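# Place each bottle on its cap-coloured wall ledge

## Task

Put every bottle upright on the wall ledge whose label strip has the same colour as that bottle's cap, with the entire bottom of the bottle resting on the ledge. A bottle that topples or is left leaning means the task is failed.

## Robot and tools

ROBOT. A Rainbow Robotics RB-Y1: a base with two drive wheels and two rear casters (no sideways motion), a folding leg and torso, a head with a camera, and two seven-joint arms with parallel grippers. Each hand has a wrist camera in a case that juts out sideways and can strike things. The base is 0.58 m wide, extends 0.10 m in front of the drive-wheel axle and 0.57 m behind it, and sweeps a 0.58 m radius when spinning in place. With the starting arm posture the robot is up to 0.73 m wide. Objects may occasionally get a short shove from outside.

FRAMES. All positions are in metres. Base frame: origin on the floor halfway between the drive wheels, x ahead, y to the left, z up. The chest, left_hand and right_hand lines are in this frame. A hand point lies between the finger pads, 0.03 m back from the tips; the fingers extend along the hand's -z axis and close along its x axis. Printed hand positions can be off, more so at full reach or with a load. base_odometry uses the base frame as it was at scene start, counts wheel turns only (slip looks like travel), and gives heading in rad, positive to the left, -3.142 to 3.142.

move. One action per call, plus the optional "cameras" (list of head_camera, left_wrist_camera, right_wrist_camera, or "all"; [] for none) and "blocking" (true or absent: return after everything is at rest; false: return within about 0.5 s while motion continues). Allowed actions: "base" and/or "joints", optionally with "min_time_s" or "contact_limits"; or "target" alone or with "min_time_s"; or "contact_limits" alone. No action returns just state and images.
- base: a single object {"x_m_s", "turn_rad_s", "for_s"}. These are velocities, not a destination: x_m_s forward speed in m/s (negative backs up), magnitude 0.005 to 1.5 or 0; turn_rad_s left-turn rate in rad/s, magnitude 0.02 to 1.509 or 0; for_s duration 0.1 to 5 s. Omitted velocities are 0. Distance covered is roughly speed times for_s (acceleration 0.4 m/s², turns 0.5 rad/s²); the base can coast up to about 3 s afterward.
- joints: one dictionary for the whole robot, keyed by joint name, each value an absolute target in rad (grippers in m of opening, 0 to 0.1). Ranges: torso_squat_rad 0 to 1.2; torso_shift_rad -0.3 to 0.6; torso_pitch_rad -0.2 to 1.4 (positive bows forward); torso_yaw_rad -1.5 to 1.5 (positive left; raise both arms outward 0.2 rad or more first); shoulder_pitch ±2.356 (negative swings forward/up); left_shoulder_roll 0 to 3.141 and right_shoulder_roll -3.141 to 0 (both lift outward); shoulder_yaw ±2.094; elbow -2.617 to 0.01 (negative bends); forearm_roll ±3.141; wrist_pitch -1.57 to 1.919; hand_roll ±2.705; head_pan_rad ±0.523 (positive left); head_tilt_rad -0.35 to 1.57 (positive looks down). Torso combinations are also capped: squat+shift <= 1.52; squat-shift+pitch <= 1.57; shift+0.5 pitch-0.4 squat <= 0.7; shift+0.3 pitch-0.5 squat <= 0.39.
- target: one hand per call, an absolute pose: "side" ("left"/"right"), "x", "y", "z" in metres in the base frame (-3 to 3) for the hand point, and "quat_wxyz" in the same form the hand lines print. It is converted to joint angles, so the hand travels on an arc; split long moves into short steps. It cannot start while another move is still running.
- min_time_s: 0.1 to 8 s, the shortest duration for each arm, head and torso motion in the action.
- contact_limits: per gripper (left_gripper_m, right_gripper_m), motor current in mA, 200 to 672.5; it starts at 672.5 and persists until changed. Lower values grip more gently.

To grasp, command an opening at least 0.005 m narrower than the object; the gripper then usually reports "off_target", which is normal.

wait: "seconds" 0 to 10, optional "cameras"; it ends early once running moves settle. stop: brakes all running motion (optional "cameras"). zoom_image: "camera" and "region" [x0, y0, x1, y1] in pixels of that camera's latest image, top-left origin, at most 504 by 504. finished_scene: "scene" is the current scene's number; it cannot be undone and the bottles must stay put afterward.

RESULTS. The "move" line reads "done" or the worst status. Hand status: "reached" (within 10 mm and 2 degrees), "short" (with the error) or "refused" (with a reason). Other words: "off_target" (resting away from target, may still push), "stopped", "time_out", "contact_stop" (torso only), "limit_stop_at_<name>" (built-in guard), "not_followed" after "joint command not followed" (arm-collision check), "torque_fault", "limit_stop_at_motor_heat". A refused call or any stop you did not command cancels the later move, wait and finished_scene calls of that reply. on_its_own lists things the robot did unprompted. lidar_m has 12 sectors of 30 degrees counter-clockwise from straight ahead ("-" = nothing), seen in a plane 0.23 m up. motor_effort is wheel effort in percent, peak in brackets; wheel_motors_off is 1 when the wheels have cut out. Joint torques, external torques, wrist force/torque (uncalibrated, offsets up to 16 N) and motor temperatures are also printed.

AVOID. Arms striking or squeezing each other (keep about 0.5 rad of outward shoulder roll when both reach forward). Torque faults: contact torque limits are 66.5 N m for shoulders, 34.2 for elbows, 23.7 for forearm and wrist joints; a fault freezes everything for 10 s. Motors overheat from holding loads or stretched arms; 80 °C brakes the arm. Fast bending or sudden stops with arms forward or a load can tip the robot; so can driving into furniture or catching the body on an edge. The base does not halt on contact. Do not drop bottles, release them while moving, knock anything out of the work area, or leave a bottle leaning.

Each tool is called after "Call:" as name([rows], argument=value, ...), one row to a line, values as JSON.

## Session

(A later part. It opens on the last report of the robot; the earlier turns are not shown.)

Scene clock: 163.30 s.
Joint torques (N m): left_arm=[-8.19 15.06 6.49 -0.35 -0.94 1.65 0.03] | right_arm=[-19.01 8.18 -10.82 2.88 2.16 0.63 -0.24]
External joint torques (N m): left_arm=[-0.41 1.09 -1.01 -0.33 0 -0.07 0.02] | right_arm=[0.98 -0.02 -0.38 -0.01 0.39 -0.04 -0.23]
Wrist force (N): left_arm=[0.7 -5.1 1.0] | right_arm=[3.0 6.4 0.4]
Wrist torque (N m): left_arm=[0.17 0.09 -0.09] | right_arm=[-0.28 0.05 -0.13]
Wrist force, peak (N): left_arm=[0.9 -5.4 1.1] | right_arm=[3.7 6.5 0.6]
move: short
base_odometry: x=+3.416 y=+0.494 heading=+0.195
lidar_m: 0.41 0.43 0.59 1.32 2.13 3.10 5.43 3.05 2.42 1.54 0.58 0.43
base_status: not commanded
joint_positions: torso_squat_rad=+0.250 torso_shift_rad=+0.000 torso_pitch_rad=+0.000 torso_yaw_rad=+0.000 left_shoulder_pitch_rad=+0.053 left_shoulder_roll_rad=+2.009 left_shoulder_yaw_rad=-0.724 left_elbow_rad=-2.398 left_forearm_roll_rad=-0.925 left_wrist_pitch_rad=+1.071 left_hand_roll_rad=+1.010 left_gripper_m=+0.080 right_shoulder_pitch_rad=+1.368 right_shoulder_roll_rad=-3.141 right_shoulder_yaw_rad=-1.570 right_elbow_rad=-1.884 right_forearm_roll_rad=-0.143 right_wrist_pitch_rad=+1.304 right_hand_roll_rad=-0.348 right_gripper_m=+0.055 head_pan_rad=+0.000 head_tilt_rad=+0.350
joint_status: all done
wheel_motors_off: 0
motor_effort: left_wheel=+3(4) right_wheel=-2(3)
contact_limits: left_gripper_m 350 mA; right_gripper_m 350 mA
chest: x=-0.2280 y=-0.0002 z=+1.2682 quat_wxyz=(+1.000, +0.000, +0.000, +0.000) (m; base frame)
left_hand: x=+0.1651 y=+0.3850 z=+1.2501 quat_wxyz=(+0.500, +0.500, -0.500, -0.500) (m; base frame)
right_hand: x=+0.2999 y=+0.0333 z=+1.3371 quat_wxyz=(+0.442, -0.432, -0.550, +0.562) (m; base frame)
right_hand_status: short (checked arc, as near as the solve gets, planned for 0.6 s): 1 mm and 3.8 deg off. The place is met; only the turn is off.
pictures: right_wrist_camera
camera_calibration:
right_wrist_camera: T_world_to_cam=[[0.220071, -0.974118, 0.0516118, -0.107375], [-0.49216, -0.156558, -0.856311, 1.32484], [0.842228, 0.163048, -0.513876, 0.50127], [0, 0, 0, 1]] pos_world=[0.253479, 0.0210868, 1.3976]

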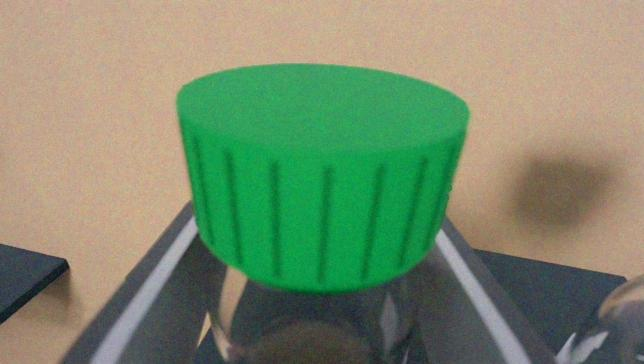

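Call:
move(target={"side": "right", "x": 0.3, "y": 0.034, "z": 1.334, "quat_wxyz": [0.4385, -0.4385, -0.5547, 0.5547]}, min_time_s=0.6)

Call:
move(target={"side": "right", "x": 0.3, "y": 0.034, "z": 1.3315, "quat_wxyz": [0.4385, -0.4385, -0.5547, 0.5547]}, min_time_s=0.6, cameras=["right_wrist_camera"])

Scene clock: 164.63 s.
Joint torques (N m): left_arm=[-8.02 14.99 5.98 -0.26 -0.99 1.56 -0.15] | right_arm=[-19.03 8.53 -8.23 2.49 2.13 0.55 -0.07]
External joint torques (N m): left_arm=[-0.24 1.02 -1.51 -0.24 -0.04 -0.16 -0.16] | right_arm=[1 0.41 2.27 -0.23 0.38 -0.14 -0.06]
Wrist force (N): left_arm=[0.9 -5.2 1.0] | right_arm=[3.0 6.4 0.2]
Wrist torque (N m): left_arm=[0.20 0.12 -0.11] | right_arm=[-0.28 0.02 -0.18]
Wrist force, peak (N): left_arm=[0.7 -5.4 1.4] | right_arm=[3.6 6.7 0.2]
move: done
base_odometry: x=+3.416 y=+0.494 heading=+0.195
lidar_m: 0.41 0.43 0.59 1.32 2.13 3.12 5.43 3.06 2.42 1.55 0.59 0.43
base_status: not commanded
joint_positions: torso_squat_rad=+0.250 torso_shift_rad=+0.000 torso_pitch_rad=+0.000 torso_yaw_rad=+0.000 left_shoulder_pitch_rad=+0.053 left_shoulder_roll_rad=+2.009 left_shoulder_yaw_rad=-0.724 left_elbow_rad=-2.398 left_forearm_roll_rad=-0.925 left_wrist_pitch_rad=+1.071 left_hand_roll_rad=+1.010 left_gripper_m=+0.080 right_shoulder_pitch_rad=+1.387 right_shoulder_roll_rad=-3.141 right_shoulder_yaw_rad=-1.568 right_elbow_rad=-1.887 right_forearm_roll_rad=-0.101 right_wrist_pitch_rad=+1.301 right_hand_roll_rad=-0.357 right_gripper_m=+0.055 head_pan_rad=+0.000 head_tilt_rad=+0.350
joint_status: all done
wheel_motors_off: 0
motor_effort: left_wheel=+4(4) right_wheel=-3(4)
contact_limits: left_gripper_m 350 mA; right_gripper_m 350 mA
chest: x=-0.2280 y=-0.0002 z=+1.2682 quat_wxyz=(+1.000, +0.000, +0.000, +0.000) (m; base frame)
left_hand: x=+0.1651 y=+0.3850 z=+1.2501 quat_wxyz=(+0.500, +0.500, -0.500, -0.500) (m; base frame)
right_hand: x=+0.2999 y=+0.0336 z=+1.3343 quat_wxyz=(+0.435, -0.433, -0.557, +0.560) (m; base frame)
right_hand_status: reached (checked arc, planned for 0.6 s): 1 mm and 1.0 deg off.
pictures: none

Scene clock: 165.57 s.
Joint torques (N m): left_arm=[-7.84 14.91 6.11 -0.32 -0.99 1.54 -0.15] | right_arm=[-18.99 8.46 -10.84 2.28 2.04 0.71 0.24]
External joint torques (N m): left_arm=[-0.06 0.95 -1.38 -0.3 -0.05 -0.18 -0.16] | right_arm=[1.07 0.39 -0.31 -0.35 0.28 0.03 0.24]
Wrist force (N): left_arm=[0.9 -5.1 1.1] | right_arm=[2.1 5.4 0.6]
Wrist torque (N m): left_arm=[0.20 0.12 -0.09] | right_arm=[-0.18 -0.09 -0.30]
Wrist force, peak (N): left_arm=[0.8 -5.5 1.1] | right_arm=[2.7 6.7 0.6]
move: done
base_odometry: x=+3.416 y=+0.494 heading=+0.195
lidar_m: 0.41 0.43 0.59 1.32 2.13 3.11 5.43 3.05 2.42 1.55 0.58 0.43
base_status: not commanded
joint_positions: torso_squat_rad=+0.250 torso_shift_rad=+0.000 torso_pitch_rad=+0.000 torso_yaw_rad=+0.000 left_shoulder_pitch_rad=+0.053 left_shoulder_roll_rad=+2.009 left_shoulder_yaw_rad=-0.724 left_elbow_rad=-2.398 left_forearm_roll_rad=-0.925 left_wrist_pitch_rad=+1.071 left_hand_roll_rad=+1.010 left_gripper_m=+0.080 right_shoulder_pitch_rad=+1.398 right_shoulder_roll_rad=-3.141 right_shoulder_yaw_rad=-1.570 right_elbow_rad=-1.888 right_forearm_roll_rad=-0.092 right_wrist_pitch_rad=+1.299 right_hand_roll_rad=-0.354 right_gripper_m=+0.055 head_pan_rad=+0.000 head_tilt_rad=+0.350
joint_status: all done
wheel_motors_off: 0
motor_effort: left_wheel=+3(4) right_wheel=-3(4)
contact_limits: left_gripper_m 350 mA; right_gripper_m 350 mA
chest: x=-0.2280 y=-0.0002 z=+1.2682 quat_wxyz=(+1.000, +0.000, +0.000, +0.000) (m; base frame)
left_hand: x=+0.1651 y=+0.3850 z=+1.2501 quat_wxyz=(+0.500, +0.500, -0.500, -0.500) (m; base frame)
right_hand: x=+0.3000 y=+0.0334 z=+1.3316 quat_wxyz=(+0.435, -0.432, -0.557, +0.561) (m; base frame)
right_hand_status: reached (checked arc, as near as the solve gets, planned for 0.6 s): 1 mm and 1.2 deg off.
pictures: right_wrist_camera
camera_calibration:
right_wrist_camera: T_world_to_cam=[[0.233274, -0.971028, 0.0518421, -0.111365], [-0.477435, -0.160815, -0.863825, 1.32585], [0.847136, 0.176756, -0.501117, 0.47945], [0, 0, 0, 1]] pos_world=[0.252829, 0.0203323, 1.39134]

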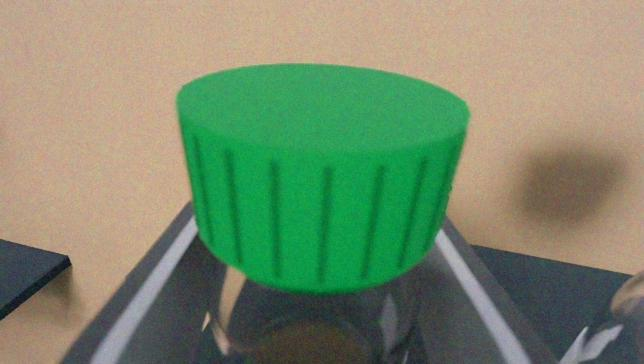

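Call:
move(target={"side": "right", "x": 0.3, "y": 0.034, "z": 1.3292, "quat_wxyz": [0.4350, -0.4350, -0.5575, 0.5575]}, min_time_s=0.6)

Call:
move(target={"side": "right", "x": 0.3, "y": 0.034, "z": 1.3272, "quat_wxyz": [0.4350, -0.4350, -0.5575, 0.5575]}, min_time_s=0.6)

Scene clock: 166.80 s.
Joint torques (N m): left_arm=[-7.89 14.92 6.15 -0.43 -0.92 1.62 -0.13] | right_arm=[-15.9 6.62 -5.33 0.66 0.3 -0.52 -0.13]
External joint torques (N m): left_arm=[-0.11 0.95 -1.35 -0.41 0.02 -0.1 -0.14] | right_arm=[4.18 -1.43 5.22 -1.93 -1.45 -1.21 -0.12]
Wrist force (N): left_arm=[1.0 -5.0 1.0] | right_arm=[1.4 -2.6 0.7]
Wrist torque (N m): left_arm=[0.16 0.12 -0.10] | right_arm=[-0.35 0.11 -0.19]
Wrist force, peak (N): left_arm=[0.9 -5.3 1.2] | right_arm=[3.6 6.4 -0.1]
move: done
base_odometry: x=+3.416 y=+0.494 heading=+0.195
lidar_m: 0.41 0.43 0.59 1.32 2.13 3.10 5.43 3.05 2.42 1.54 0.59 0.42
base_status: not commanded
joint_positions: torso_squat_rad=+0.250 torso_shift_rad=+0.000 torso_pitch_rad=+0.000 torso_yaw_rad=+0.000 left_shoulder_pitch_rad=+0.053 left_shoulder_roll_rad=+2.009 left_shoulder_yaw_rad=-0.724 left_elbow_rad=-2.398 left_forearm_roll_rad=-0.925 left_wrist_pitch_rad=+1.071 left_hand_roll_rad=+1.010 left_gripper_m=+0.080 right_shoulder_pitch_rad=+1.403 right_shoulder_roll_rad=-3.141 right_shoulder_yaw_rad=-1.567 right_elbow_rad=-1.889 right_forearm_roll_rad=-0.079 right_wrist_pitch_rad=+1.296 right_hand_roll_rad=-0.360 right_gripper_m=+0.055 head_pan_rad=+0.000 head_tilt_rad=+0.350
joint_status: all done
wheel_motors_off: 0
motor_effort: left_wheel=+3(4) right_wheel=-2(3)
contact_limits: left_gripper_m 350 mA; right_gripper_m 350 mA
chest: x=-0.2280 y=-0.0002 z=+1.2682 quat_wxyz=(+1.000, +0.000, +0.000, +0.000) (m; base frame)
left_hand: x=+0.1651 y=+0.3850 z=+1.2501 quat_wxyz=(+0.500, +0.500, -0.500, -0.500) (m; base frame)
right_hand: x=+0.3000 y=+0.0336 z=+1.3305 quat_wxyz=(+0.432, -0.431, -0.559, +0.561) (m; base frame)
right_hand_status: reached (checked arc, planned for 0.6 s): 1 mm and 0.7 deg off.
pictures: none

Scene clock: 167.73 s.
Joint torques (N m): left_arm=[-8.07 14.61 6.29 -0.39 -1 1.56 -0.06] | right_arm=[-11.07 5 -4.88 -0.64 -1.63 -1.19 0.15]
External joint torques (N m): left_arm=[-0.3 0.64 -1.21 -0.37 -0.06 -0.16 -0.07] | right_arm=[9.02 -3.04 5.68 -3.2 -3.37 -1.88 0.16]
Wrist force (N): left_arm=[0.7 -5.0 0.9] | right_arm=[2.3 -10.8 -1.2]
Wrist torque (N m): left_arm=[0.17 0.09 -0.09] | right_arm=[-0.51 0.13 -0.40]
Wrist force, peak (N): left_arm=[0.8 -5.4 1.3] | right_arm=[2.5 -11.9 -1.0]
move: done
base_odometry: x=+3.416 y=+0.494 heading=+0.195
lidar_m: 0.41 0.43 0.60 1.32 2.13 3.11 5.43 3.05 2.42 1.55 0.58 0.43
base_status: not commanded
joint_positions: torso_squat_rad=+0.250 torso_shift_rad=+0.000 torso_pitch_rad=+0.000 torso_yaw_rad=+0.000 left_shoulder_pitch_rad=+0.053 left_shoulder_roll_rad=+2.009 left_shoulder_yaw_rad=-0.724 left_elbow_rad=-2.398 left_forearm_roll_rad=-0.925 left_wrist_pitch_rad=+1.071 left_hand_roll_rad=+1.010 left_gripper_m=+0.080 right_shoulder_pitch_rad=+1.408 right_shoulder_roll_rad=-3.140 right_shoulder_yaw_rad=-1.567 right_elbow_rad=-1.889 right_forearm_roll_rad=-0.072 right_wrist_pitch_rad=+1.294 right_hand_roll_rad=-0.360 right_gripper_m=+0.055 head_pan_rad=+0.000 head_tilt_rad=+0.350
joint_status: all done
wheel_motors_off: 0
motor_effort: left_wheel=+4(4) right_wheel=-3(4)
contact_limits: left_gripper_m 350 mA; right_gripper_m 350 mA
chest: x=-0.2281 y=-0.0002 z=+1.2682 quat_wxyz=(+1.000, +0.000, +0.000, +0.000) (m; base frame)
left_hand: x=+0.1650 y=+0.3850 z=+1.2502 quat_wxyz=(+0.500, +0.500, -0.500, -0.500) (m; base frame)
right_hand: x=+0.3000 y=+0.0335 z=+1.3296 quat_wxyz=(+0.431, -0.431, -0.560, +0.561) (m; base frame)
right_hand_status: reached (checked arc, planned for 0.6 s): 2 mm and 0.8 deg off.
pictures: none

Call:
move(target={"side": "right", "x": 0.3, "y": 0.034, "z": 1.3300, "quat_wxyz": [0.4350, -0.4350, -0.5575, 0.5575]}, min_time_s=0.6)

Call:
move(joints={"right_gripper_m": 0.076}, cameras=["right_wrist_camera", "head_camera"])

Scene clock: 169.03 s.
Joint torques (N m): left_arm=[-8.08 14.76 6.21 -0.42 -1.02 1.6 -0.07] | right_arm=[-17.1 6.7 -7.21 0.99 -0.07 -0.05 0.03]
External joint torques (N m): left_arm=[-0.3 0.79 -1.29 -0.4 -0.07 -0.12 -0.09] | right_arm=[2.99 -1.34 3.35 -1.57 -1.82 -0.74 0.03]
Wrist force (N): left_arm=[0.8 -5.3 1.0] | right_arm=[2.5 -4.0 0.6]
Wrist torque (N m): left_arm=[0.20 0.11 -0.09] | right_arm=[-0.39 0.03 -0.30]
Wrist force, peak (N): left_arm=[1.1 -5.3 1.2] | right_arm=[1.9 -12.0 -0.6]
move: done
base_odometry: x=+3.416 y=+0.494 heading=+0.195
lidar_m: 0.41 0.43 0.59 1.31 2.13 3.10 5.43 3.05 2.43 1.55 0.58 0.43
base_status: not commanded
joint_positions: torso_squat_rad=+0.250 torso_shift_rad=+0.000 torso_pitch_rad=+0.000 torso_yaw_rad=+0.000 left_shoulder_pitch_rad=+0.053 left_shoulder_roll_rad=+2.009 left_shoulder_yaw_rad=-0.724 left_elbow_rad=-2.398 left_forearm_roll_rad=-0.925 left_wrist_pitch_rad=+1.071 left_hand_roll_rad=+1.010 left_gripper_m=+0.080 right_shoulder_pitch_rad=+1.407 right_shoulder_roll_rad=-3.140 right_shoulder_yaw_rad=-1.568 right_elbow_rad=-1.889 right_forearm_roll_rad=-0.072 right_wrist_pitch_rad=+1.294 right_hand_roll_rad=-0.360 right_gripper_m=+0.055 head_pan_rad=+0.000 head_tilt_rad=+0.350
joint_status: all done
wheel_motors_off: 0
motor_effort: left_wheel=+4(4) right_wheel=-4(4)
contact_limits: left_gripper_m 350 mA; right_gripper_m 350 mA
chest: x=-0.2281 y=-0.0002 z=+1.2682 quat_wxyz=(+1.000, +0.000, +0.000, +0.000) (m; base frame)
left_hand: x=+0.1650 y=+0.3850 z=+1.2502 quat_wxyz=(+0.500, +0.500, -0.500, -0.500) (m; base frame)
right_hand: x=+0.3001 y=+0.0334 z=+1.3304 quat_wxyz=(+0.431, -0.431, -0.561, +0.560) (m; base frame)
right_hand_status: reached (checked arc, planned for 0.6 s): 1 mm and 0.8 deg off.
pictures: none

Scene clock: 169.73 s.
Joint torques (N m): left_arm=[-8.05 14.59 6.37 -0.35 -0.92 1.63 0.12] | right_arm=[-18.49 7.23 -7.95 2.14 1.37 0.31 0.04]
External joint torques (N m): left_arm=[-0.27 0.62 -1.13 -0.33 0.03 -0.08 0.1] | right_arm=[1.59 -0.81 2.62 -0.41 -0.37 -0.39 0.05]
Wrist force (N): left_arm=[0.9 -5.2 1.1] | right_arm=[2.8 4.9 0.3]
Wrist torque (N m): left_arm=[0.19 0.10 -0.10] | right_arm=[-0.28 0.04 -0.16]
Wrist force, peak (N): left_arm=[0.4 -5.5 1.0] | right_arm=[3.5 5.0 0.4]
move: done
base_odometry: x=+3.416 y=+0.494 heading=+0.195
lidar_m: 0.41 0.43 0.60 1.31 2.13 3.10 5.43 3.05 2.42 1.55 0.58 0.42
base_status: not commanded
joint_positions: torso_squat_rad=+0.250 torso_shift_rad=+0.000 torso_pitch_rad=+0.000 torso_yaw_rad=+0.000 left_shoulder_pitch_rad=+0.053 left_shoulder_roll_rad=+2.009 left_shoulder_yaw_rad=-0.724 left_elbow_rad=-2.398 left_forearm_roll_rad=-0.925 left_wrist_pitch_rad=+1.071 left_hand_roll_rad=+1.010 left_gripper_m=+0.080 right_shoulder_pitch_rad=+1.407 right_shoulder_roll_rad=-3.140 right_shoulder_yaw_rad=-1.568 right_elbow_rad=-1.889 right_forearm_roll_rad=-0.072 right_wrist_pitch_rad=+1.294 right_hand_roll_rad=-0.360 right_gripper_m=+0.076 head_pan_rad=+0.000 head_tilt_rad=+0.350
joint_status: all done
wheel_motors_off: 0
motor_effort: left_wheel=+3(4) right_wheel=-3(4)
contact_limits: left_gripper_m 350 mA; right_gripper_m 350 mA
chest: x=-0.2281 y=-0.0002 z=+1.2682 quat_wxyz=(+1.000, +0.000, +0.000, +0.000) (m; base frame)
left_hand: x=+0.1650 y=+0.3850 z=+1.2502 quat_wxyz=(+0.500, +0.500, -0.500, -0.500) (m; base frame)
right_hand: x=+0.3001 y=+0.0335 z=+1.3300 quat_wxyz=(+0.431, -0.431, -0.560, +0.560) (m; base frame)
pictures: head_camera, right_wrist_camera
camera_calibration:
head_camera: T_world_to_cam=[[-0.0279992, -0.999325, 0.023777, -0.0361879], [-0.3082, -0.0139972, -0.951219, 1.39152], [0.95091, -0.0339615, -0.3076, 0.590669], [0, 0, 0, 1]] pos_world=[-0.133819, 0.00337393, 1.50619]
right_wrist_camera: T_world_to_cam=[[0.239666, -0.969519, 0.0509301, -0.112085], [-0.470801, -0.16194, -0.86725, 1.32713], [0.849062, 0.183872, -0.495261, 0.469841], [0, 0, 0, 1]] pos_world=[0.252751, 0.0198561, 1.38935]

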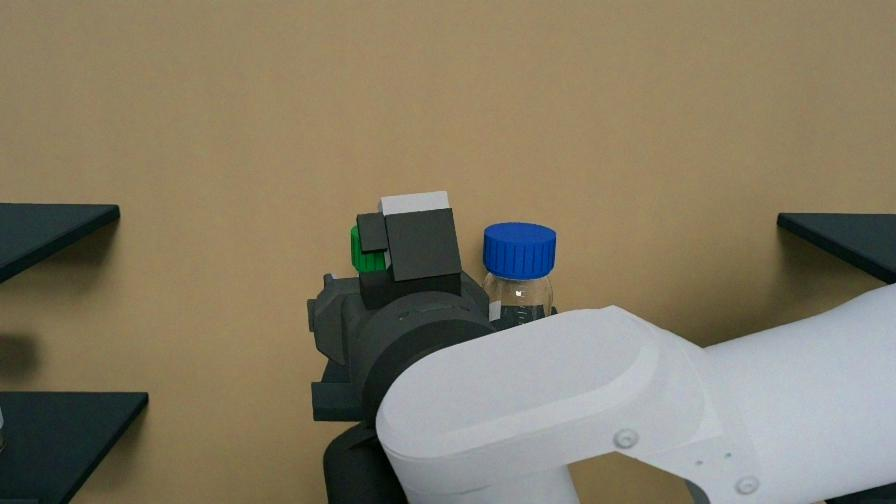

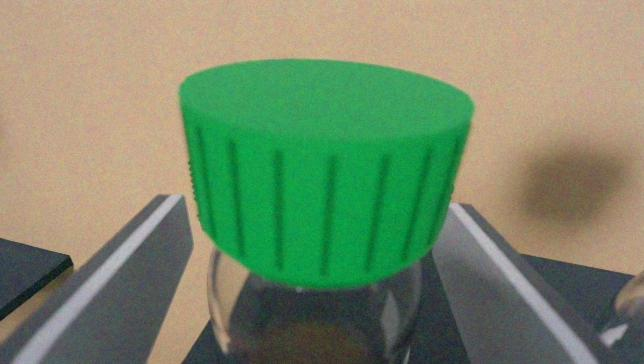

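Call:
move(target={"side": "right", "x": 0.299, "y": 0.0335, "z": 1.3365, "quat_wxyz": [0.4350, -0.4350, -0.5575, 0.5575]}, min_time_s=0.5)

Call:
move(target={"side": "right", "x": 0.27, "y": 0.026, "z": 1.339, "quat_wxyz": [0.4350, -0.4350, -0.5575, 0.5575]}, min_time_s=0.6)

Call:
move(target={"side": "right", "x": 0.24, "y": 0.018, "z": 1.341, "quat_wxyz": [0.4350, -0.4350, -0.5575, 0.5575]}, min_time_s=0.6, cameras=["right_wrist_camera"])

Scene clock: 173.37 s.
Joint torques (N m): left_arm=[-7.74 14.91 6.21 -0.44 -0.97 1.57 -0.03] | right_arm=[-21.29 7 -11.13 2.21 1.79 0.87 0.12]
External joint torques (N m): left_arm=[0.04 0.94 -1.28 -0.42 -0.02 -0.15 -0.04] | right_arm=[-1.28 -1.08 -0.6 -0.46 0.03 0.2 0.12]
Wrist force (N): left_arm=[0.7 -4.9 1.1] | right_arm=[3.7 4.1 0.5]
Wrist torque (N m): left_arm=[0.16 0.09 -0.10] | right_arm=[-0.17 0.18 -0.34]
Wrist force, peak (N): left_arm=[1.1 -5.5 1.3] | right_arm=[3.7 5.2 1.3]
move: done
base_odometry: x=+3.416 y=+0.494 heading=+0.195
lidar_m: 0.41 0.42 0.60 1.32 2.13 3.11 5.43 3.05 2.42 1.54 0.57 0.42
base_status: not commanded
joint_positions: torso_squat_rad=+0.250 torso_shift_rad=+0.000 torso_pitch_rad=+0.000 torso_yaw_rad=+0.000 left_shoulder_pitch_rad=+0.053 left_shoulder_roll_rad=+2.009 left_shoulder_yaw_rad=-0.724 left_elbow_rad=-2.398 left_forearm_roll_rad=-0.925 left_wrist_pitch_rad=+1.071 left_hand_roll_rad=+1.010 left_gripper_m=+0.080 right_shoulder_pitch_rad=+1.394 right_shoulder_roll_rad=-3.141 right_shoulder_yaw_rad=-1.577 right_elbow_rad=-1.890 right_forearm_roll_rad=-0.096 right_wrist_pitch_rad=+1.309 right_hand_roll_rad=-0.349 right_gripper_m=+0.076 head_pan_rad=+0.000 head_tilt_rad=+0.350
joint_status: all done
wheel_motors_off: 0
motor_effort: left_wheel=+4(4) right_wheel=-2(4)
contact_limits: left_gripper_m 350 mA; right_gripper_m 350 mA
chest: x=-0.2281 y=-0.0002 z=+1.2682 quat_wxyz=(+1.000, +0.000, +0.000, +0.000) (m; base frame)
left_hand: x=+0.1650 y=+0.3850 z=+1.2502 quat_wxyz=(+0.500, +0.500, -0.500, -0.500) (m; base frame)
right_hand: x=+0.2991 y=+0.0333 z=+1.3362 quat_wxyz=(+0.435, -0.435, -0.558, +0.558) (m; base frame)
right_hand_status: reached (checked arc, planned for 0.5 s): 0 mm and 0.1 deg off.
pictures: none

Scene clock: 174.30 s.
Joint torques (N m): left_arm=[-8.09 14.94 6.54 -0.57 -0.89 1.64 0.02] | right_arm=[-19.81 8.66 -10.56 2.19 1.71 0.75 0.01]
External joint torques (N m): left_arm=[-0.31 0.97 -0.95 -0.55 0.06 -0.08 0] | right_arm=[-0.83 0.99 -0.25 -0.3 -0.1 0.07 0.02]
Wrist force (N): left_arm=[0.8 -5.0 0.8] | right_arm=[2.5 5.0 0.3]
Wrist torque (N m): left_arm=[0.16 0.11 -0.10] | right_arm=[-0.27 -0.03 -0.11]
Wrist force, peak (N): left_arm=[0.7 -5.5 1.0] | right_arm=[4.1 5.0 0.8]
move: done
base_odometry: x=+3.416 y=+0.494 heading=+0.195
lidar_m: 0.41 0.43 0.60 1.31 2.13 3.10 5.43 3.05 2.42 1.54 0.58 0.42
base_status: not commanded
joint_positions: torso_squat_rad=+0.250 torso_shift_rad=+0.000 torso_pitch_rad=+0.000 torso_yaw_rad=+0.000 left_shoulder_pitch_rad=+0.053 left_shoulder_roll_rad=+2.009 left_shoulder_yaw_rad=-0.724 left_elbow_rad=-2.398 left_forearm_roll_rad=-0.925 left_wrist_pitch_rad=+1.071 left_hand_roll_rad=+1.010 left_gripper_m=+0.080 right_shoulder_pitch_rad=+1.383 right_shoulder_roll_rad=-3.103 right_shoulder_yaw_rad=-1.585 right_elbow_rad=-2.028 right_forearm_roll_rad=-0.110 right_wrist_pitch_rad=+1.411 right_hand_roll_rad=-0.352 right_gripper_m=+0.076 head_pan_rad=+0.000 head_tilt_rad=+0.350
joint_status: all done
wheel_motors_off: 0
motor_effort: left_wheel=+3(4) right_wheel=-3(4)
contact_limits: left_gripper_m 350 mA; right_gripper_m 350 mA
chest: x=-0.2281 y=-0.0002 z=+1.2682 quat_wxyz=(+1.000, +0.000, +0.000, +0.000) (m; base frame)
left_hand: x=+0.1650 y=+0.3850 z=+1.2502 quat_wxyz=(+0.500, +0.500, -0.500, -0.500) (m; base frame)
right_hand: x=+0.2701 y=+0.0260 z=+1.3387 quat_wxyz=(+0.435, -0.435, -0.557, +0.558) (m; base frame)
right_hand_status: reached (checked arc, planned for 0.6 s): 0 mm and 0.0 deg off.
pictures: none

Scene clock: 175.23 s.
Joint torques (N m): left_arm=[-8.03 14.72 5.99 -0.42 -1.03 1.58 0] | right_arm=[-18.41 8.65 -9.56 2.32 1.7 0.67 -0.23]
External joint torques (N m): left_arm=[-0.25 0.75 -1.51 -0.4 -0.09 -0.13 -0.02] | right_arm=[-0.48 1.42 0.39 0.01 -0.14 -0.02 -0.23]
Wrist force (N): left_arm=[0.9 -5.0 1.0] | right_arm=[3.1 4.2 0.7]
Wrist torque (N m): left_arm=[0.19 0.12 -0.10] | right_arm=[-0.21 0.01 -0.15]
Wrist force, peak (N): left_arm=[0.7 -5.6 1.3] | right_arm=[3.8 4.7 1.3]
move: done
base_odometry: x=+3.416 y=+0.494 heading=+0.195
lidar_m: 0.41 0.43 0.60 1.31 2.13 3.10 5.43 3.05 2.42 1.55 0.58 0.42
base_status: not commanded
joint_positions: torso_squat_rad=+0.250 torso_shift_rad=+0.000 torso_pitch_rad=+0.000 torso_yaw_rad=+0.000 left_shoulder_pitch_rad=+0.053 left_shoulder_roll_rad=+2.009 left_shoulder_yaw_rad=-0.724 left_elbow_rad=-2.398 left_forearm_roll_rad=-0.925 left_wrist_pitch_rad=+1.071 left_hand_roll_rad=+1.010 left_gripper_m=+0.080 right_shoulder_pitch_rad=+1.372 right_shoulder_roll_rad=-3.073 right_shoulder_yaw_rad=-1.594 right_elbow_rad=-2.164 right_forearm_roll_rad=-0.125 right_wrist_pitch_rad=+1.517 right_hand_roll_rad=-0.358 right_gripper_m=+0.076 head_pan_rad=+0.000 head_tilt_rad=+0.350
joint_status: all done
wheel_motors_off: 0
motor_effort: left_wheel=+3(4) right_wheel=-4(4)
contact_limits: left_gripper_m 350 mA; right_gripper_m 350 mA
chest: x=-0.2281 y=-0.0002 z=+1.2682 quat_wxyz=(+1.000, +0.000, +0.000, +0.000) (m; base frame)
left_hand: x=+0.1651 y=+0.3850 z=+1.2502 quat_wxyz=(+0.500, +0.500, -0.500, -0.500) (m; base frame)
right_hand: x=+0.2401 y=+0.0180 z=+1.3408 quat_wxyz=(+0.435, -0.435, -0.557, +0.558) (m; base frame)
right_hand_status: reached (checked arc, planned for 0.6 s): 0 mm and 0.0 deg off.
pictures: right_wrist_camera
camera_calibration:
right_wrist_camera: T_world_to_cam=[[0.226541, -0.972625, 0.0517666, -0.111028], [-0.472879, -0.156295, -0.867155, 1.3061], [0.851507, 0.171967, -0.495341, 0.528768], [0, 0, 0, 1]] pos_world=[0.192528, 0.00521633, 1.40026]

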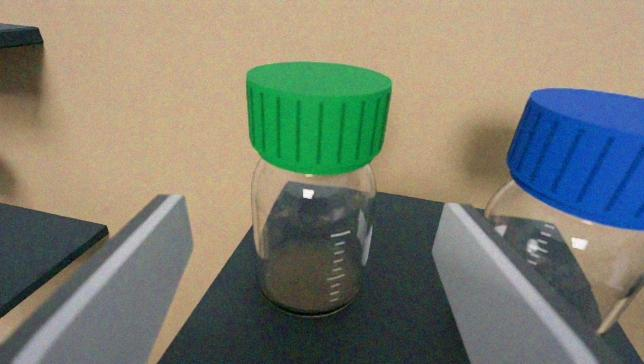

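Call:
move(target={"side": "right", "x": 0.185, "y": 0.004, "z": 1.35, "quat_wxyz": [0.4545, -0.4545, -0.5417, 0.5417]}, min_time_s=0.8)

Call:
move(target={"side": "right", "x": 0.175, "y": -0.06, "z": 1.355, "quat_wxyz": [0.5, -0.5, -0.5, 0.5]}, min_time_s=0.8)

Call:
move(target={"side": "right", "x": 0.165, "y": -0.17, "z": 1.33, "quat_wxyz": [0.5, -0.5, -0.5, 0.5]}, min_time_s=0.8)

Call:
move(target={"side": "right", "x": 0.148, "y": -0.28, "z": 1.30, "quat_wxyz": [0.5, -0.5, -0.5, 0.5]}, min_time_s=0.8, cameras=["right_wrist_camera", "head_camera"])

Scene clock: 176.97 s.
Joint torques (N m): left_arm=[-8.12 14.76 6.32 -0.41 -1.03 1.53 0.02] | right_arm=[-17.07 6.33 -9.17 2.02 1.59 0.47 -0.02]
External joint torques (N m): left_arm=[-0.35 0.79 -1.17 -0.39 -0.08 -0.19 0.01] | right_arm=[-0.95 -0.47 -0.18 -0.11 -0.23 -0.24 -0.02]
Wrist force (N): left_arm=[0.5 -4.8 1.0] | right_arm=[2.5 4.6 0.5]
Wrist torque (N m): left_arm=[0.15 0.06 -0.09] | right_arm=[-0.27 -0.03 -0.19]
Wrist force, peak (N): left_arm=[0.9 -5.5 1.0] | right_arm=[3.6 5.0 1.0]
move: done
base_odometry: x=+3.416 y=+0.494 heading=+0.195
lidar_m: 0.41 0.43 0.59 1.32 2.13 3.10 5.43 3.05 2.42 1.54 0.58 0.43
base_status: not commanded
joint_positions: torso_squat_rad=+0.250 torso_shift_rad=+0.000 torso_pitch_rad=+0.000 torso_yaw_rad=+0.000 left_shoulder_pitch_rad=+0.053 left_shoulder_roll_rad=+2.009 left_shoulder_yaw_rad=-0.724 left_elbow_rad=-2.398 left_forearm_roll_rad=-0.925 left_wrist_pitch_rad=+1.071 left_hand_roll_rad=+1.010 left_gripper_m=+0.080 right_shoulder_pitch_rad=+1.330 right_shoulder_roll_rad=-3.103 right_shoulder_yaw_rad=-1.647 right_elbow_rad=-2.355 right_forearm_roll_rad=-0.223 right_wrist_pitch_rad=+1.805 right_hand_roll_rad=-0.368 right_gripper_m=+0.076 head_pan_rad=+0.000 head_tilt_rad=+0.350
joint_status: all done
wheel_motors_off: 0
motor_effort: left_wheel=+3(4) right_wheel=-3(4)
contact_limits: left_gripper_m 350 mA; right_gripper_m 350 mA
chest: x=-0.2280 y=-0.0002 z=+1.2682 quat_wxyz=(+1.000, +0.000, +0.000, +0.000) (m; base frame)
left_hand: x=+0.1651 y=+0.3850 z=+1.2502 quat_wxyz=(+0.500, +0.500, -0.500, -0.500) (m; base frame)
right_hand: x=+0.1857 y=+0.0038 z=+1.3498 quat_wxyz=(+0.453, -0.454, -0.542, +0.543) (m; base frame)
right_hand_status: reached (checked arc, planned for 0.8 s): 1 mm and 0.2 deg off.
pictures: none

Scene clock: 178.10 s.
Joint torques (N m): left_arm=[-7.93 14.89 6.35 -0.45 -0.92 1.51 0.07] | right_arm=[-15.72 7.18 -4.91 2.44 1.54 1.12 -0.06]
External joint torques (N m): left_arm=[-0.15 0.92 -1.14 -0.42 0.03 -0.21 0.05] | right_arm=[-0.9 0.79 2.43 -0.58 -0.04 -0.01 -0.05]
Wrist force (N): left_arm=[0.5 -5.0 1.0] | right_arm=[3.1 4.5 0.7]
Wrist torque (N m): left_arm=[0.16 0.07 -0.10] | right_arm=[-0.23 0.02 -0.15]
Wrist force, peak (N): left_arm=[0.8 -5.4 0.9] | right_arm=[3.3 5.2 0.8]
move: done
base_odometry: x=+3.416 y=+0.494 heading=+0.195
lidar_m: 0.41 0.42 0.60 1.31 2.13 3.10 5.43 3.04 2.42 1.54 0.58 0.42
base_status: not commanded
joint_positions: torso_squat_rad=+0.250 torso_shift_rad=+0.000 torso_pitch_rad=+0.000 torso_yaw_rad=+0.000 left_shoulder_pitch_rad=+0.053 left_shoulder_roll_rad=+2.009 left_shoulder_yaw_rad=-0.724 left_elbow_rad=-2.398 left_forearm_roll_rad=-0.925 left_wrist_pitch_rad=+1.071 left_hand_roll_rad=+1.010 left_gripper_m=+0.080 right_shoulder_pitch_rad=+1.107 right_shoulder_roll_rad=-3.021 right_shoulder_yaw_rad=-1.467 right_elbow_rad=-2.467 right_forearm_roll_rad=-0.443 right_wrist_pitch_rad=+1.919 right_hand_roll_rad=-0.611 right_gripper_m=+0.076 head_pan_rad=+0.000 head_tilt_rad=+0.350
joint_status: all done
wheel_motors_off: 0
motor_effort: left_wheel=+4(4) right_wheel=-3(4)
contact_limits: left_gripper_m 350 mA; right_gripper_m 350 mA
chest: x=-0.2280 y=-0.0002 z=+1.2682 quat_wxyz=(+1.000, +0.000, +0.000, +0.000) (m; base frame)
left_hand: x=+0.1651 y=+0.3850 z=+1.2502 quat_wxyz=(+0.500, +0.500, -0.500, -0.500) (m; base frame)
right_hand: x=+0.1751 y=-0.0602 z=+1.3552 quat_wxyz=(+0.500, -0.499, -0.500, +0.501) (m; base frame)
right_hand_status: reached (checked arc, planned for 0.8 s): 0 mm and 0.1 deg off.
pictures: none

Scene clock: 179.40 s.
Joint torques (N m): left_arm=[-8.19 14.71 6.31 -0.39 -0.94 1.63 -0.1] | right_arm=[-13.07 4.91 -2.27 2.22 0.71 1.71 0.15]
External joint torques (N m): left_arm=[-0.41 0.75 -1.19 -0.37 0.01 -0.08 -0.11] | right_arm=[0.17 -0.5 0.74 -0.26 0.06 -0.16 0.16]
Wrist force (N): left_arm=[1.0 -5.6 1.0] | right_arm=[2.1 4.0 1.4]
Wrist torque (N m): left_arm=[0.26 0.13 -0.09] | right_arm=[-0.24 -0.03 -0.05]
Wrist force, peak (N): left_arm=[1.0 -5.6 1.0] | right_arm=[3.6 5.6 1.3]
move: short
base_odometry: x=+3.416 y=+0.494 heading=+0.195
lidar_m: 0.41 0.43 0.59 1.32 2.13 3.10 5.43 3.04 2.43 1.54 0.58 0.42
base_status: not commanded
joint_positions: torso_squat_rad=+0.250 torso_shift_rad=+0.000 torso_pitch_rad=+0.000 torso_yaw_rad=+0.000 left_shoulder_pitch_rad=+0.053 left_shoulder_roll_rad=+2.009 left_shoulder_yaw_rad=-0.724 left_elbow_rad=-2.398 left_forearm_roll_rad=-0.925 left_wrist_pitch_rad=+1.071 left_hand_roll_rad=+1.010 left_gripper_m=+0.080 right_shoulder_pitch_rad=+0.727 right_shoulder_roll_rad=-3.139 right_shoulder_yaw_rad=-0.829 right_elbow_rad=-2.617 right_forearm_roll_rad=-0.596 right_wrist_pitch_rad=+1.915 right_hand_roll_rad=-1.250 right_gripper_m=+0.076 head_pan_rad=+0.000 head_tilt_rad=+0.350
joint_status: all done
wheel_motors_off: 0
motor_effort: left_wheel=+4(4) right_wheel=-4(4)
contact_limits: left_gripper_m 350 mA; right_gripper_m 350 mA
chest: x=-0.2280 y=-0.0002 z=+1.2682 quat_wxyz=(+1.000, +0.000, +0.000, +0.000) (m; base frame)
left_hand: x=+0.1651 y=+0.3850 z=+1.2502 quat_wxyz=(+0.500, +0.500, -0.500, -0.500) (m; base frame)
right_hand: x=+0.1659 y=-0.1696 z=+1.3298 quat_wxyz=(+0.531, -0.567, -0.463, +0.426) (m; base frame)
right_hand_status: short (checked arc, as near as the solve gets, planned for 0.9 s): 1 mm and 12.7 deg off. The place is met; only the turn is off.
pictures: none

Scene clock: 180.57 s.
Joint torques (N m): left_arm=[-8.06 14.87 6.21 -0.51 -1.03 1.67 -0.14] | right_arm=[-12.92 3.29 -0.62 1.46 0.45 2.08 -0.12]
External joint torques (N m): left_arm=[-0.29 0.9 -1.29 -0.49 -0.08 -0.05 -0.15] | right_arm=[0.86 -0.79 1.25 -0.12 0.16 0.12 -0.11]
Wrist force (N): left_arm=[1.0 -5.1 1.1] | right_arm=[3.1 5.2 0.7]
Wrist torque (N m): left_arm=[0.19 0.13 -0.11] | right_arm=[-0.28 0.02 -0.08]
Wrist force, peak (N): left_arm=[1.0 -5.4 1.4] | right_arm=[3.3 4.7 1.9]
move: short
base_odometry: x=+3.416 y=+0.494 heading=+0.195
lidar_m: 0.41 0.43 0.60 1.32 2.13 3.10 5.43 3.05 2.43 1.54 0.58 0.42
base_status: not commanded
joint_positions: torso_squat_rad=+0.250 torso_shift_rad=+0.000 torso_pitch_rad=+0.000 torso_yaw_rad=+0.000 left_shoulder_pitch_rad=+0.053 left_shoulder_roll_rad=+2.009 left_shoulder_yaw_rad=-0.724 left_elbow_rad=-2.398 left_forearm_roll_rad=-0.925 left_wrist_pitch_rad=+1.071 left_hand_roll_rad=+1.010 left_gripper_m=+0.080 right_shoulder_pitch_rad=+0.768 right_shoulder_roll_rad=-3.141 right_shoulder_yaw_rad=-0.613 right_elbow_rad=-2.617 right_forearm_roll_rad=-0.779 right_wrist_pitch_rad=+1.919 right_hand_roll_rad=-1.456 right_gripper_m=+0.076 head_pan_rad=+0.000 head_tilt_rad=+0.350
joint_status: all done
wheel_motors_off: 0
motor_effort: left_wheel=+3(4) right_wheel=-4(4)
contact_limits: left_gripper_m 350 mA; right_gripper_m 350 mA
chest: x=-0.2280 y=-0.0002 z=+1.2682 quat_wxyz=(+1.000, +0.000, +0.000, +0.000) (m; base frame)
left_hand: x=+0.1651 y=+0.3850 z=+1.2502 quat_wxyz=(+0.500, +0.500, -0.500, -0.500) (m; base frame)
right_hand: x=+0.1491 y=-0.2797 z=+1.2999 quat_wxyz=(+0.608, -0.626, -0.355, +0.336) (m; base frame)
right_hand_status: short (checked arc, as near as the solve gets, planned for 0.8 s): 1 mm and 31.6 deg off. The place is met; only the turn is off.
pictures: head_camera, right_wrist_camera
camera_calibration:
head_camera: T_world_to_cam=[[-0.0279023, -0.999329, 0.0237439, -0.0362225], [-0.308288, -0.0139924, -0.95119, 1.3915], [0.950884, -0.0338604, -0.307691, 0.590704], [0, 0, 0, 1]] pos_world=[-0.133719, 0.0032737, 1.50619]
right_wrist_camera: T_world_to_cam=[[-0.537691, -0.842165, 0.0405809, -0.212984], [-0.4111, 0.219843, -0.884684, 1.2998], [0.736128, -0.492369, -0.464422, 0.428408], [0, 0, 0, 1]] pos_world=[0.104464, -0.254183, 1.35751]

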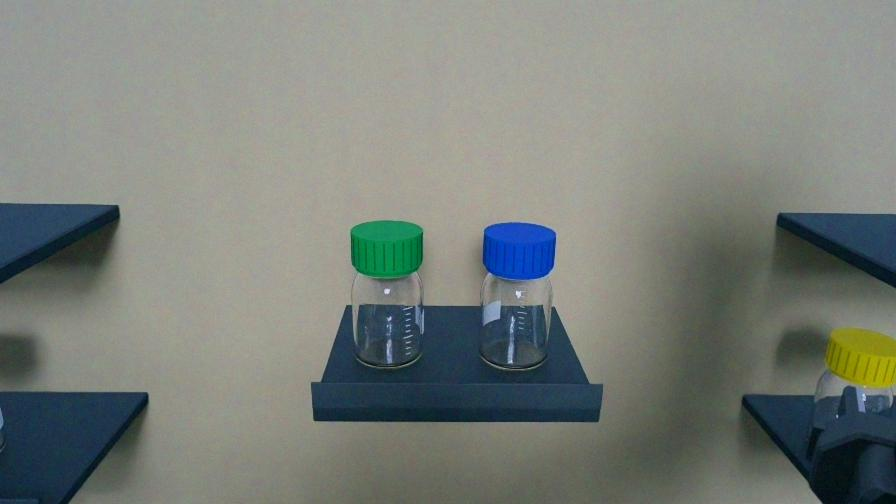

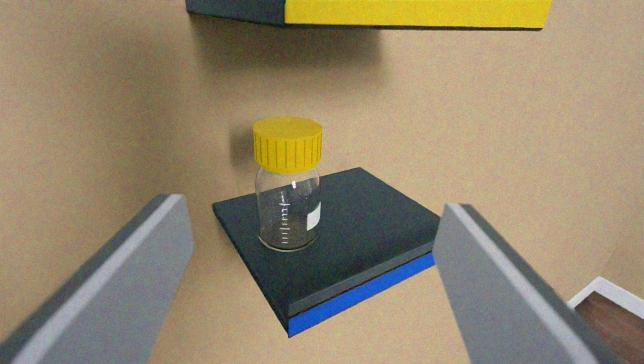

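Call:
move(target={"side": "right", "x": 0.14, "y": -0.37, "z": 1.25, "quat_wxyz": [0.5, -0.5, -0.5, 0.5]}, min_time_s=1.0)

Call:
move(joints={"right_gripper_m": 0.1}, cameras=["right_wrist_camera"])

Scene clock: 183.17 s.
Joint torques (N m): left_arm=[-8.06 14.92 6.35 -0.23 -1.05 1.78 0.02] | right_arm=[-12.04 -2.28 1.2 0.95 -0.36 2.04 0.01]
External joint torques (N m): left_arm=[-0.29 0.95 -1.14 -0.21 -0.11 0.06 0.01] | right_arm=[0.85 -1.43 0.15 0.31 -0.34 0.07 0.02]
Wrist force (N): left_arm=[0.7 -5.1 1.3] | right_arm=[2.7 4.3 0.7]
Wrist torque (N m): left_arm=[0.18 0.10 -0.10] | right_arm=[-0.20 0.00 -0.16]
Wrist force, peak (N): left_arm=[0.9 -5.5 1.1] | right_arm=[3.6 5.4 1.3]
move: done
base_odometry: x=+3.416 y=+0.494 heading=+0.195
lidar_m: 0.41 0.43 0.60 1.32 2.13 3.10 5.43 3.04 2.42 1.54 0.59 0.42
base_status: not commanded
joint_positions: torso_squat_rad=+0.250 torso_shift_rad=+0.000 torso_pitch_rad=+0.000 torso_yaw_rad=+0.000 left_shoulder_pitch_rad=+0.053 left_shoulder_roll_rad=+2.009 left_shoulder_yaw_rad=-0.724 left_elbow_rad=-2.398 left_forearm_roll_rad=-0.925 left_wrist_pitch_rad=+1.071 left_hand_roll_rad=+1.010 left_gripper_m=+0.080 right_shoulder_pitch_rad=+0.982 right_shoulder_roll_rad=-2.908 right_shoulder_yaw_rad=+0.346 right_elbow_rad=-2.508 right_forearm_roll_rad=+0.719 right_wrist_pitch_rad=+1.919 right_hand_roll_rad=-1.622 right_gripper_m=+0.076 head_pan_rad=+0.000 head_tilt_rad=+0.350
joint_status: all done
wheel_motors_off: 0
motor_effort: left_wheel=+4(4) right_wheel=-3(4)
contact_limits: left_gripper_m 350 mA; right_gripper_m 350 mA
chest: x=-0.2280 y=-0.0002 z=+1.2682 quat_wxyz=(+1.000, +0.000, +0.000, +0.000) (m; base frame)
left_hand: x=+0.1651 y=+0.3850 z=+1.2502 quat_wxyz=(+0.500, +0.500, -0.500, -0.500) (m; base frame)
right_hand: x=+0.1400 y=-0.3700 z=+1.2502 quat_wxyz=(+0.500, -0.500, -0.500, +0.500) (m; base frame)
right_hand_status: reached (checked arc, planned for 1.1 s): 0 mm and 0.0 deg off.
pictures: none

Scene clock: 183.90 s.
Joint torques (N m): left_arm=[-8.23 15.04 5.96 -0.14 -0.91 1.77 0.02] | right_arm=[-11.67 -1.3 1.84 0.98 -0.23 2.08 -0.03]
External joint torques (N m): left_arm=[-0.45 1.07 -1.53 -0.12 0.03 0.06 0] | right_arm=[1.21 -0.44 0.8 0.34 -0.2 0.11 -0.02]
Wrist force (N): left_arm=[0.9 -5.0 0.7] | right_arm=[2.5 4.7 0.3]
Wrist torque (N m): left_arm=[0.18 0.10 -0.09] | right_arm=[-0.21 -0.02 -0.12]
Wrist force, peak (N): left_arm=[0.7 -5.4 0.9] | right_arm=[2.1 5.4 1.0]
move: done
base_odometry: x=+3.416 y=+0.494 heading=+0.195
lidar_m: 0.40 0.43 0.60 1.32 2.13 3.11 5.43 3.04 2.42 1.54 0.58 0.42
base_status: not commanded
joint_positions: torso_squat_rad=+0.250 torso_shift_rad=+0.000 torso_pitch_rad=+0.000 torso_yaw_rad=+0.000 left_shoulder_pitch_rad=+0.053 left_shoulder_roll_rad=+2.009 left_shoulder_yaw_rad=-0.724 left_elbow_rad=-2.398 left_forearm_roll_rad=-0.925 left_wrist_pitch_rad=+1.071 left_hand_roll_rad=+1.010 left_gripper_m=+0.080 right_shoulder_pitch_rad=+0.982 right_shoulder_roll_rad=-2.908 right_shoulder_yaw_rad=+0.346 right_elbow_rad=-2.508 right_forearm_roll_rad=+0.719 right_wrist_pitch_rad=+1.919 right_hand_roll_rad=-1.622 right_gripper_m=+0.100 head_pan_rad=+0.000 head_tilt_rad=+0.350
joint_status: all done
wheel_motors_off: 0
motor_effort: left_wheel=+4(4) right_wheel=-3(4)
contact_limits: left_gripper_m 350 mA; right_gripper_m 350 mA
chest: x=-0.2280 y=-0.0002 z=+1.2682 quat_wxyz=(+1.000, +0.000, +0.000, +0.000) (m; base frame)
left_hand: x=+0.1651 y=+0.3850 z=+1.2502 quat_wxyz=(+0.500, +0.500, -0.500, -0.500) (m; base frame)
right_hand: x=+0.1400 y=-0.3700 z=+1.2502 quat_wxyz=(+0.500, -0.500, -0.500, +0.500) (m; base frame)
pictures: right_wrist_camera
camera_calibration:
right_wrist_camera: T_world_to_cam=[[-0.0171523, -0.998525, 0.0515071, -0.436267], [-0.496797, -0.0361946, -0.867112, 1.16717], [0.867697, -0.0404615, -0.495443, 0.555095], [0, 0, 0, 1]] pos_world=[0.0907079, -0.370918, 1.30955]

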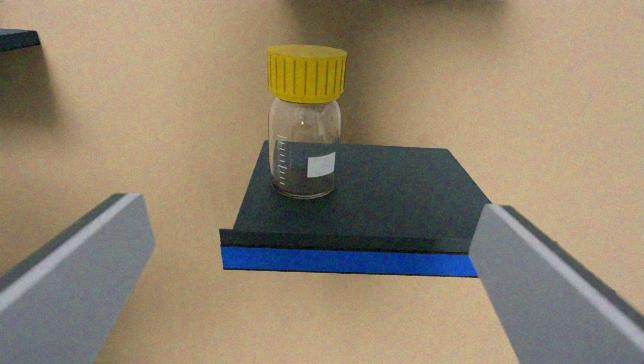

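Call:
move(joints={"right_shoulder_pitch_rad": 0.711, "right_shoulder_roll_rad": -1.016, "right_shoulder_yaw_rad": -0.339, "right_elbow_rad": -2.385, "right_forearm_roll_rad": 0.451, "right_wrist_pitch_rad": 0.299, "right_hand_roll_rad": 0.062}, min_time_s=1.5, cameras=["right_wrist_camera"])

Scene clock: 192.00 s.
Joint torques (N m): left_arm=[-8.19 14.66 6.03 -0.32 -0.94 1.55 -0.1] | right_arm=[-2.73 -11.18 -8.27 -4.38 0.44 0.38 -0.14]
External joint torques (N m): left_arm=[-0.42 0.69 -1.47 -0.3 0.01 -0.17 -0.12] | right_arm=[-0.68 -1.06 0.7 0.75 -0.1 0.51 -0.13]
Wrist force (N): left_arm=[0.9 -5.0 1.1] | right_arm=[3.4 4.7 0.8]
Wrist torque (N m): left_arm=[0.16 0.12 -0.11] | right_arm=[-0.30 0.05 -0.31]
Wrist force, peak (N): left_arm=[1.0 -5.5 1.3] | right_arm=[3.6 5.4 0.8]
move: done
base_odometry: x=+3.416 y=+0.494 heading=+0.195
lidar_m: 0.40 0.43 0.60 1.32 2.13 3.11 5.43 3.04 2.42 1.55 0.58 0.42
base_status: not commanded
joint_positions: torso_squat_rad=+0.250 torso_shift_rad=+0.000 torso_pitch_rad=+0.000 torso_yaw_rad=+0.000 left_shoulder_pitch_rad=+0.053 left_shoulder_roll_rad=+2.009 left_shoulder_yaw_rad=-0.724 left_elbow_rad=-2.398 left_forearm_roll_rad=-0.925 left_wrist_pitch_rad=+1.071 left_hand_roll_rad=+1.010 left_gripper_m=+0.080 right_shoulder_pitch_rad=+0.711 right_shoulder_roll_rad=-1.016 right_shoulder_yaw_rad=-0.339 right_elbow_rad=-2.385 right_forearm_roll_rad=+0.451 right_wrist_pitch_rad=+0.299 right_hand_roll_rad=+0.062 right_gripper_m=+0.100 head_pan_rad=+0.000 head_tilt_rad=+0.350
joint_status: all done
wheel_motors_off: 0
motor_effort: left_wheel=+3(4) right_wheel=-3(4)
contact_limits: left_gripper_m 350 mA; right_gripper_m 350 mA
chest: x=-0.2280 y=-0.0003 z=+1.2682 quat_wxyz=(+1.000, +0.000, +0.000, +0.000) (m; base frame)
left_hand: x=+0.1651 y=+0.3849 z=+1.2502 quat_wxyz=(+0.500, +0.500, -0.500, -0.500) (m; base frame)
right_hand: x=+0.1401 y=-0.3997 z=+1.2306 quat_wxyz=(+0.500, -0.500, -0.500, +0.500) (m; base frame)
pictures: right_wrist_camera
camera_calibration:
right_wrist_camera: T_world_to_cam=[[-0.0164194, -0.998554, 0.0511982, -0.464592], [-0.496579, -0.0362997, -0.867232, 1.14938], [0.867836, -0.0396634, -0.495264, 0.544133], [0, 0, 0, 1]] pos_world=[0.09091, -0.400616, 1.29005]

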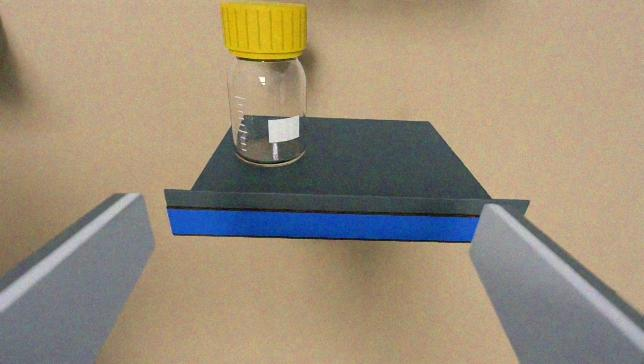

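Call:
move(target={"side": "right", "x": 0.17, "y": -0.363, "z": 1.244, "quat_wxyz": [0.5, -0.5, -0.5, 0.5]}, min_time_s=0.7)

Call:
move(target={"side": "right", "x": 0.21, "y": -0.363, "z": 1.244, "quat_wxyz": [0.5, -0.5, -0.5, 0.5]}, min_time_s=0.7, cameras=["right_wrist_camera"])

Scene clock: 193.63 s.
Joint torques (N m): left_arm=[-8.12 14.66 6.13 -0.29 -0.94 1.56 0.04] | right_arm=[-4.72 -12.23 -6.52 -4.51 0.94 -0.18 0.2]
External joint torques (N m): left_arm=[-0.34 0.69 -1.36 -0.27 0.01 -0.15 0.02] | right_arm=[-0.15 -1.27 2.52 0.3 -0.03 0.01 0.21]
Wrist force (N): left_arm=[0.8 -4.9 1.1] | right_arm=[2.8 4.6 0.0]
Wrist torque (N m): left_arm=[0.16 0.11 -0.08] | right_arm=[-0.19 0.04 -0.32]
Wrist force, peak (N): left_arm=[0.8 -5.5 1.0] | right_arm=[3.8 5.3 1.1]
move: done
base_odometry: x=+3.416 y=+0.494 heading=+0.195
lidar_m: 0.41 0.42 0.59 1.32 2.13 3.10 5.44 3.04 2.42 1.55 0.58 0.42
base_status: not commanded
joint_positions: torso_squat_rad=+0.250 torso_shift_rad=+0.000 torso_pitch_rad=+0.000 torso_yaw_rad=+0.000 left_shoulder_pitch_rad=+0.053 left_shoulder_roll_rad=+2.009 left_shoulder_yaw_rad=-0.724 left_elbow_rad=-2.398 left_forearm_roll_rad=-0.925 left_wrist_pitch_rad=+1.071 left_hand_roll_rad=+1.010 left_gripper_m=+0.080 right_shoulder_pitch_rad=+0.515 right_shoulder_roll_rad=-1.136 right_shoulder_yaw_rad=-0.171 right_elbow_rad=-2.433 right_forearm_roll_rad=+0.393 right_wrist_pitch_rad=+0.534 right_hand_roll_rad=+0.098 right_gripper_m=+0.100 head_pan_rad=+0.000 head_tilt_rad=+0.350
joint_status: all done
wheel_motors_off: 0
motor_effort: left_wheel=+4(4) right_wheel=-3(4)
contact_limits: left_gripper_m 350 mA; right_gripper_m 350 mA
chest: x=-0.2280 y=-0.0003 z=+1.2682 quat_wxyz=(+1.000, +0.000, +0.000, +0.000) (m; base frame)
left_hand: x=+0.1651 y=+0.3849 z=+1.2502 quat_wxyz=(+0.500, +0.500, -0.500, -0.500) (m; base frame)
right_hand: x=+0.1700 y=-0.3631 z=+1.2440 quat_wxyz=(+0.500, -0.500, -0.500, +0.500) (m; base frame)
right_hand_status: reached (checked arc, planned for 0.7 s): 0 mm and 0.0 deg off.
pictures: none

Scene clock: 194.67 s.
Joint torques (N m): left_arm=[-8.13 14.86 6.25 -0.15 -1.03 1.72 0.03] | right_arm=[-8.08 -14.49 -7.36 -4.29 0.82 -0.16 -0.01]
External joint torques (N m): left_arm=[-0.35 0.89 -1.25 -0.13 -0.08 0.01 0.02] | right_arm=[-0.88 -2.03 2.46 0.21 -0.21 0.05 0]
Wrist force (N): left_arm=[0.9 -5.1 1.2] | right_arm=[3.2 4.6 0.7]
Wrist torque (N m): left_arm=[0.20 0.13 -0.09] | right_arm=[-0.28 0.11 -0.32]
Wrist force, peak (N): left_arm=[0.9 -5.5 0.9] | right_arm=[3.7 5.1 1.2]
move: done
base_odometry: x=+3.416 y=+0.494 heading=+0.195
lidar_m: 0.41 0.43 0.60 1.32 2.13 3.10 5.43 3.04 2.42 1.54 0.58 0.42
base_status: not commanded
joint_positions: torso_squat_rad=+0.250 torso_shift_rad=+0.000 torso_pitch_rad=+0.000 torso_yaw_rad=+0.000 left_shoulder_pitch_rad=+0.053 left_shoulder_roll_rad=+2.009 left_shoulder_yaw_rad=-0.724 left_elbow_rad=-2.398 left_forearm_roll_rad=-0.925 left_wrist_pitch_rad=+1.071 left_hand_roll_rad=+1.010 left_gripper_m=+0.080 right_shoulder_pitch_rad=+0.295 right_shoulder_roll_rad=-1.180 right_shoulder_yaw_rad=-0.032 right_elbow_rad=-2.309 right_forearm_roll_rad=+0.352 right_wrist_pitch_rad=+0.566 right_hand_roll_rad=+0.107 right_gripper_m=+0.100 head_pan_rad=+0.000 head_tilt_rad=+0.350
joint_status: all done
wheel_motors_off: 0
motor_effort: left_wheel=+4(4) right_wheel=-3(4)
contact_limits: left_gripper_m 350 mA; right_gripper_m 350 mA
chest: x=-0.2280 y=-0.0003 z=+1.2682 quat_wxyz=(+1.000, +0.000, +0.000, +0.000) (m; base frame)
left_hand: x=+0.1651 y=+0.3849 z=+1.2502 quat_wxyz=(+0.500, +0.500, -0.500, -0.500) (m; base frame)
right_hand: x=+0.2100 y=-0.3631 z=+1.2440 quat_wxyz=(+0.500, -0.500, -0.500, +0.500) (m; base frame)
right_hand_status: reached (checked arc, planned for 0.7 s): 0 mm and 0.0 deg off.
pictures: right_wrist_camera
camera_calibration:
right_wrist_camera: T_world_to_cam=[[-0.0169219, -0.998537, 0.0513484, -0.427696], [-0.496282, -0.0361949, -0.867407, 1.19721], [0.867997, -0.0401614, -0.494943, 0.491022], [0, 0, 0, 1]] pos_world=[0.160709, -0.364017, 1.30346]

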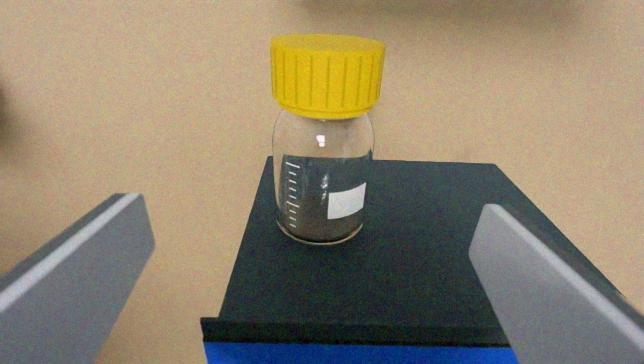

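Call:
move(target={"side": "right", "x": 0.25, "y": -0.366, "z": 1.242, "quat_wxyz": [0.5, -0.5, -0.5, 0.5]}, min_time_s=0.7)

Call:
move(target={"side": "right", "x": 0.285, "y": -0.366, "z": 1.241, "quat_wxyz": [0.5, -0.5, -0.5, 0.5]}, min_time_s=0.7, cameras=["right_wrist_camera"])

Scene clock: 196.23 s.
Joint torques (N m): left_arm=[-8.14 14.92 6.38 -0.28 -0.8 1.68 -0.11] | right_arm=[-10.14 -14.87 -7.9 -4.06 0.87 -0.38 0.24]
External joint torques (N m): left_arm=[-0.36 0.95 -1.11 -0.27 0.14 -0.04 -0.13] | right_arm=[-0.48 -1.3 2.55 0.32 -0.13 -0.13 0.25]
Wrist force (N): left_arm=[0.7 -5.0 0.9] | right_arm=[3.0 4.3 0.4]
Wrist torque (N m): left_arm=[0.19 0.09 -0.08] | right_arm=[-0.27 0.08 -0.31]
Wrist force, peak (N): left_arm=[1.0 -5.6 0.8] | right_arm=[3.4 4.9 1.0]
move: done
base_odometry: x=+3.416 y=+0.494 heading=+0.195
lidar_m: 0.41 0.43 0.59 1.31 2.13 3.10 5.43 3.05 2.42 1.54 0.58 0.43
base_status: not commanded
joint_positions: torso_squat_rad=+0.250 torso_shift_rad=+0.000 torso_pitch_rad=+0.000 torso_yaw_rad=+0.000 left_shoulder_pitch_rad=+0.053 left_shoulder_roll_rad=+2.009 left_shoulder_yaw_rad=-0.724 left_elbow_rad=-2.398 left_forearm_roll_rad=-0.925 left_wrist_pitch_rad=+1.071 left_hand_roll_rad=+1.010 left_gripper_m=+0.080 right_shoulder_pitch_rad=+0.091 right_shoulder_roll_rad=-1.179 right_shoulder_yaw_rad=+0.097 right_elbow_rad=-2.159 right_forearm_roll_rad=+0.317 right_wrist_pitch_rad=+0.549 right_hand_roll_rad=+0.128 right_gripper_m=+0.100 head_pan_rad=+0.000 head_tilt_rad=+0.350
joint_status: all done
wheel_motors_off: 0
motor_effort: left_wheel=+4(4) right_wheel=-4(4)
contact_limits: left_gripper_m 350 mA; right_gripper_m 350 mA
chest: x=-0.2280 y=-0.0003 z=+1.2682 quat_wxyz=(+1.000, +0.000, +0.000, +0.000) (m; base frame)
left_hand: x=+0.1651 y=+0.3849 z=+1.2502 quat_wxyz=(+0.500, +0.500, -0.500, -0.500) (m; base frame)
right_hand: x=+0.2500 y=-0.3661 z=+1.2420 quat_wxyz=(+0.500, -0.500, -0.500, +0.500) (m; base frame)
right_hand_status: reached (checked arc, planned for 0.7 s): 0 mm and 0.0 deg off.
pictures: none

Scene clock: 197.27 s.
Joint torques (N m): left_arm=[-8.06 14.62 6.41 -0.4 -1.03 1.66 -0.08] | right_arm=[-12.52 -14.61 -8.58 -3.8 0.85 -0.46 0.02]
External joint torques (N m): left_arm=[-0.28 0.65 -1.08 -0.38 -0.09 -0.06 -0.1] | right_arm=[-0.75 -0.51 2.23 0.58 -0.11 -0.15 0.03]
Wrist force (N): left_arm=[1.0 -5.2 1.1] | right_arm=[3.0 3.7 0.4]
Wrist torque (N m): left_arm=[0.20 0.13 -0.10] | right_arm=[-0.17 0.05 -0.34]
Wrist force, peak (N): left_arm=[0.9 -5.3 1.4] | right_arm=[2.9 5.3 0.7]
move: done
base_odometry: x=+3.416 y=+0.494 heading=+0.195
lidar_m: 0.41 0.43 0.60 1.32 2.13 3.11 5.43 3.05 2.42 1.54 0.58 0.43
base_status: not commanded
joint_positions: torso_squat_rad=+0.250 torso_shift_rad=+0.000 torso_pitch_rad=+0.000 torso_yaw_rad=+0.000 left_shoulder_pitch_rad=+0.053 left_shoulder_roll_rad=+2.009 left_shoulder_yaw_rad=-0.724 left_elbow_rad=-2.398 left_forearm_roll_rad=-0.925 left_wrist_pitch_rad=+1.071 left_hand_roll_rad=+1.010 left_gripper_m=+0.080 right_shoulder_pitch_rad=-0.078 right_shoulder_roll_rad=-1.154 right_shoulder_yaw_rad=+0.198 right_elbow_rad=-2.026 right_forearm_roll_rad=+0.285 right_wrist_pitch_rad=+0.527 right_hand_roll_rad=+0.161 right_gripper_m=+0.100 head_pan_rad=+0.000 head_tilt_rad=+0.350
joint_status: all done
wheel_motors_off: 0
motor_effort: left_wheel=+4(4) right_wheel=-3(4)
contact_limits: left_gripper_m 350 mA; right_gripper_m 350 mA
chest: x=-0.2280 y=-0.0003 z=+1.2682 quat_wxyz=(+1.000, +0.000, +0.000, +0.000) (m; base frame)
left_hand: x=+0.1651 y=+0.3849 z=+1.2502 quat_wxyz=(+0.500, +0.500, -0.500, -0.500) (m; base frame)
right_hand: x=+0.2843 y=-0.3659 z=+1.2412 quat_wxyz=(+0.500, -0.500, -0.500, +0.500) (m; base frame)
right_hand_status: reached (checked arc, planned for 0.7 s): 1 mm and 0.0 deg off.
pictures: right_wrist_camera
camera_calibration:
right_wrist_camera: T_world_to_cam=[[-0.0164844, -0.998516, 0.0519117, -0.429918], [-0.496403, -0.0368953, -0.867308, 1.2312], [0.867936, -0.0400661, -0.495058, 0.425229], [0, 0, 0, 1]] pos_world=[0.23501, -0.366817, 1.30066]

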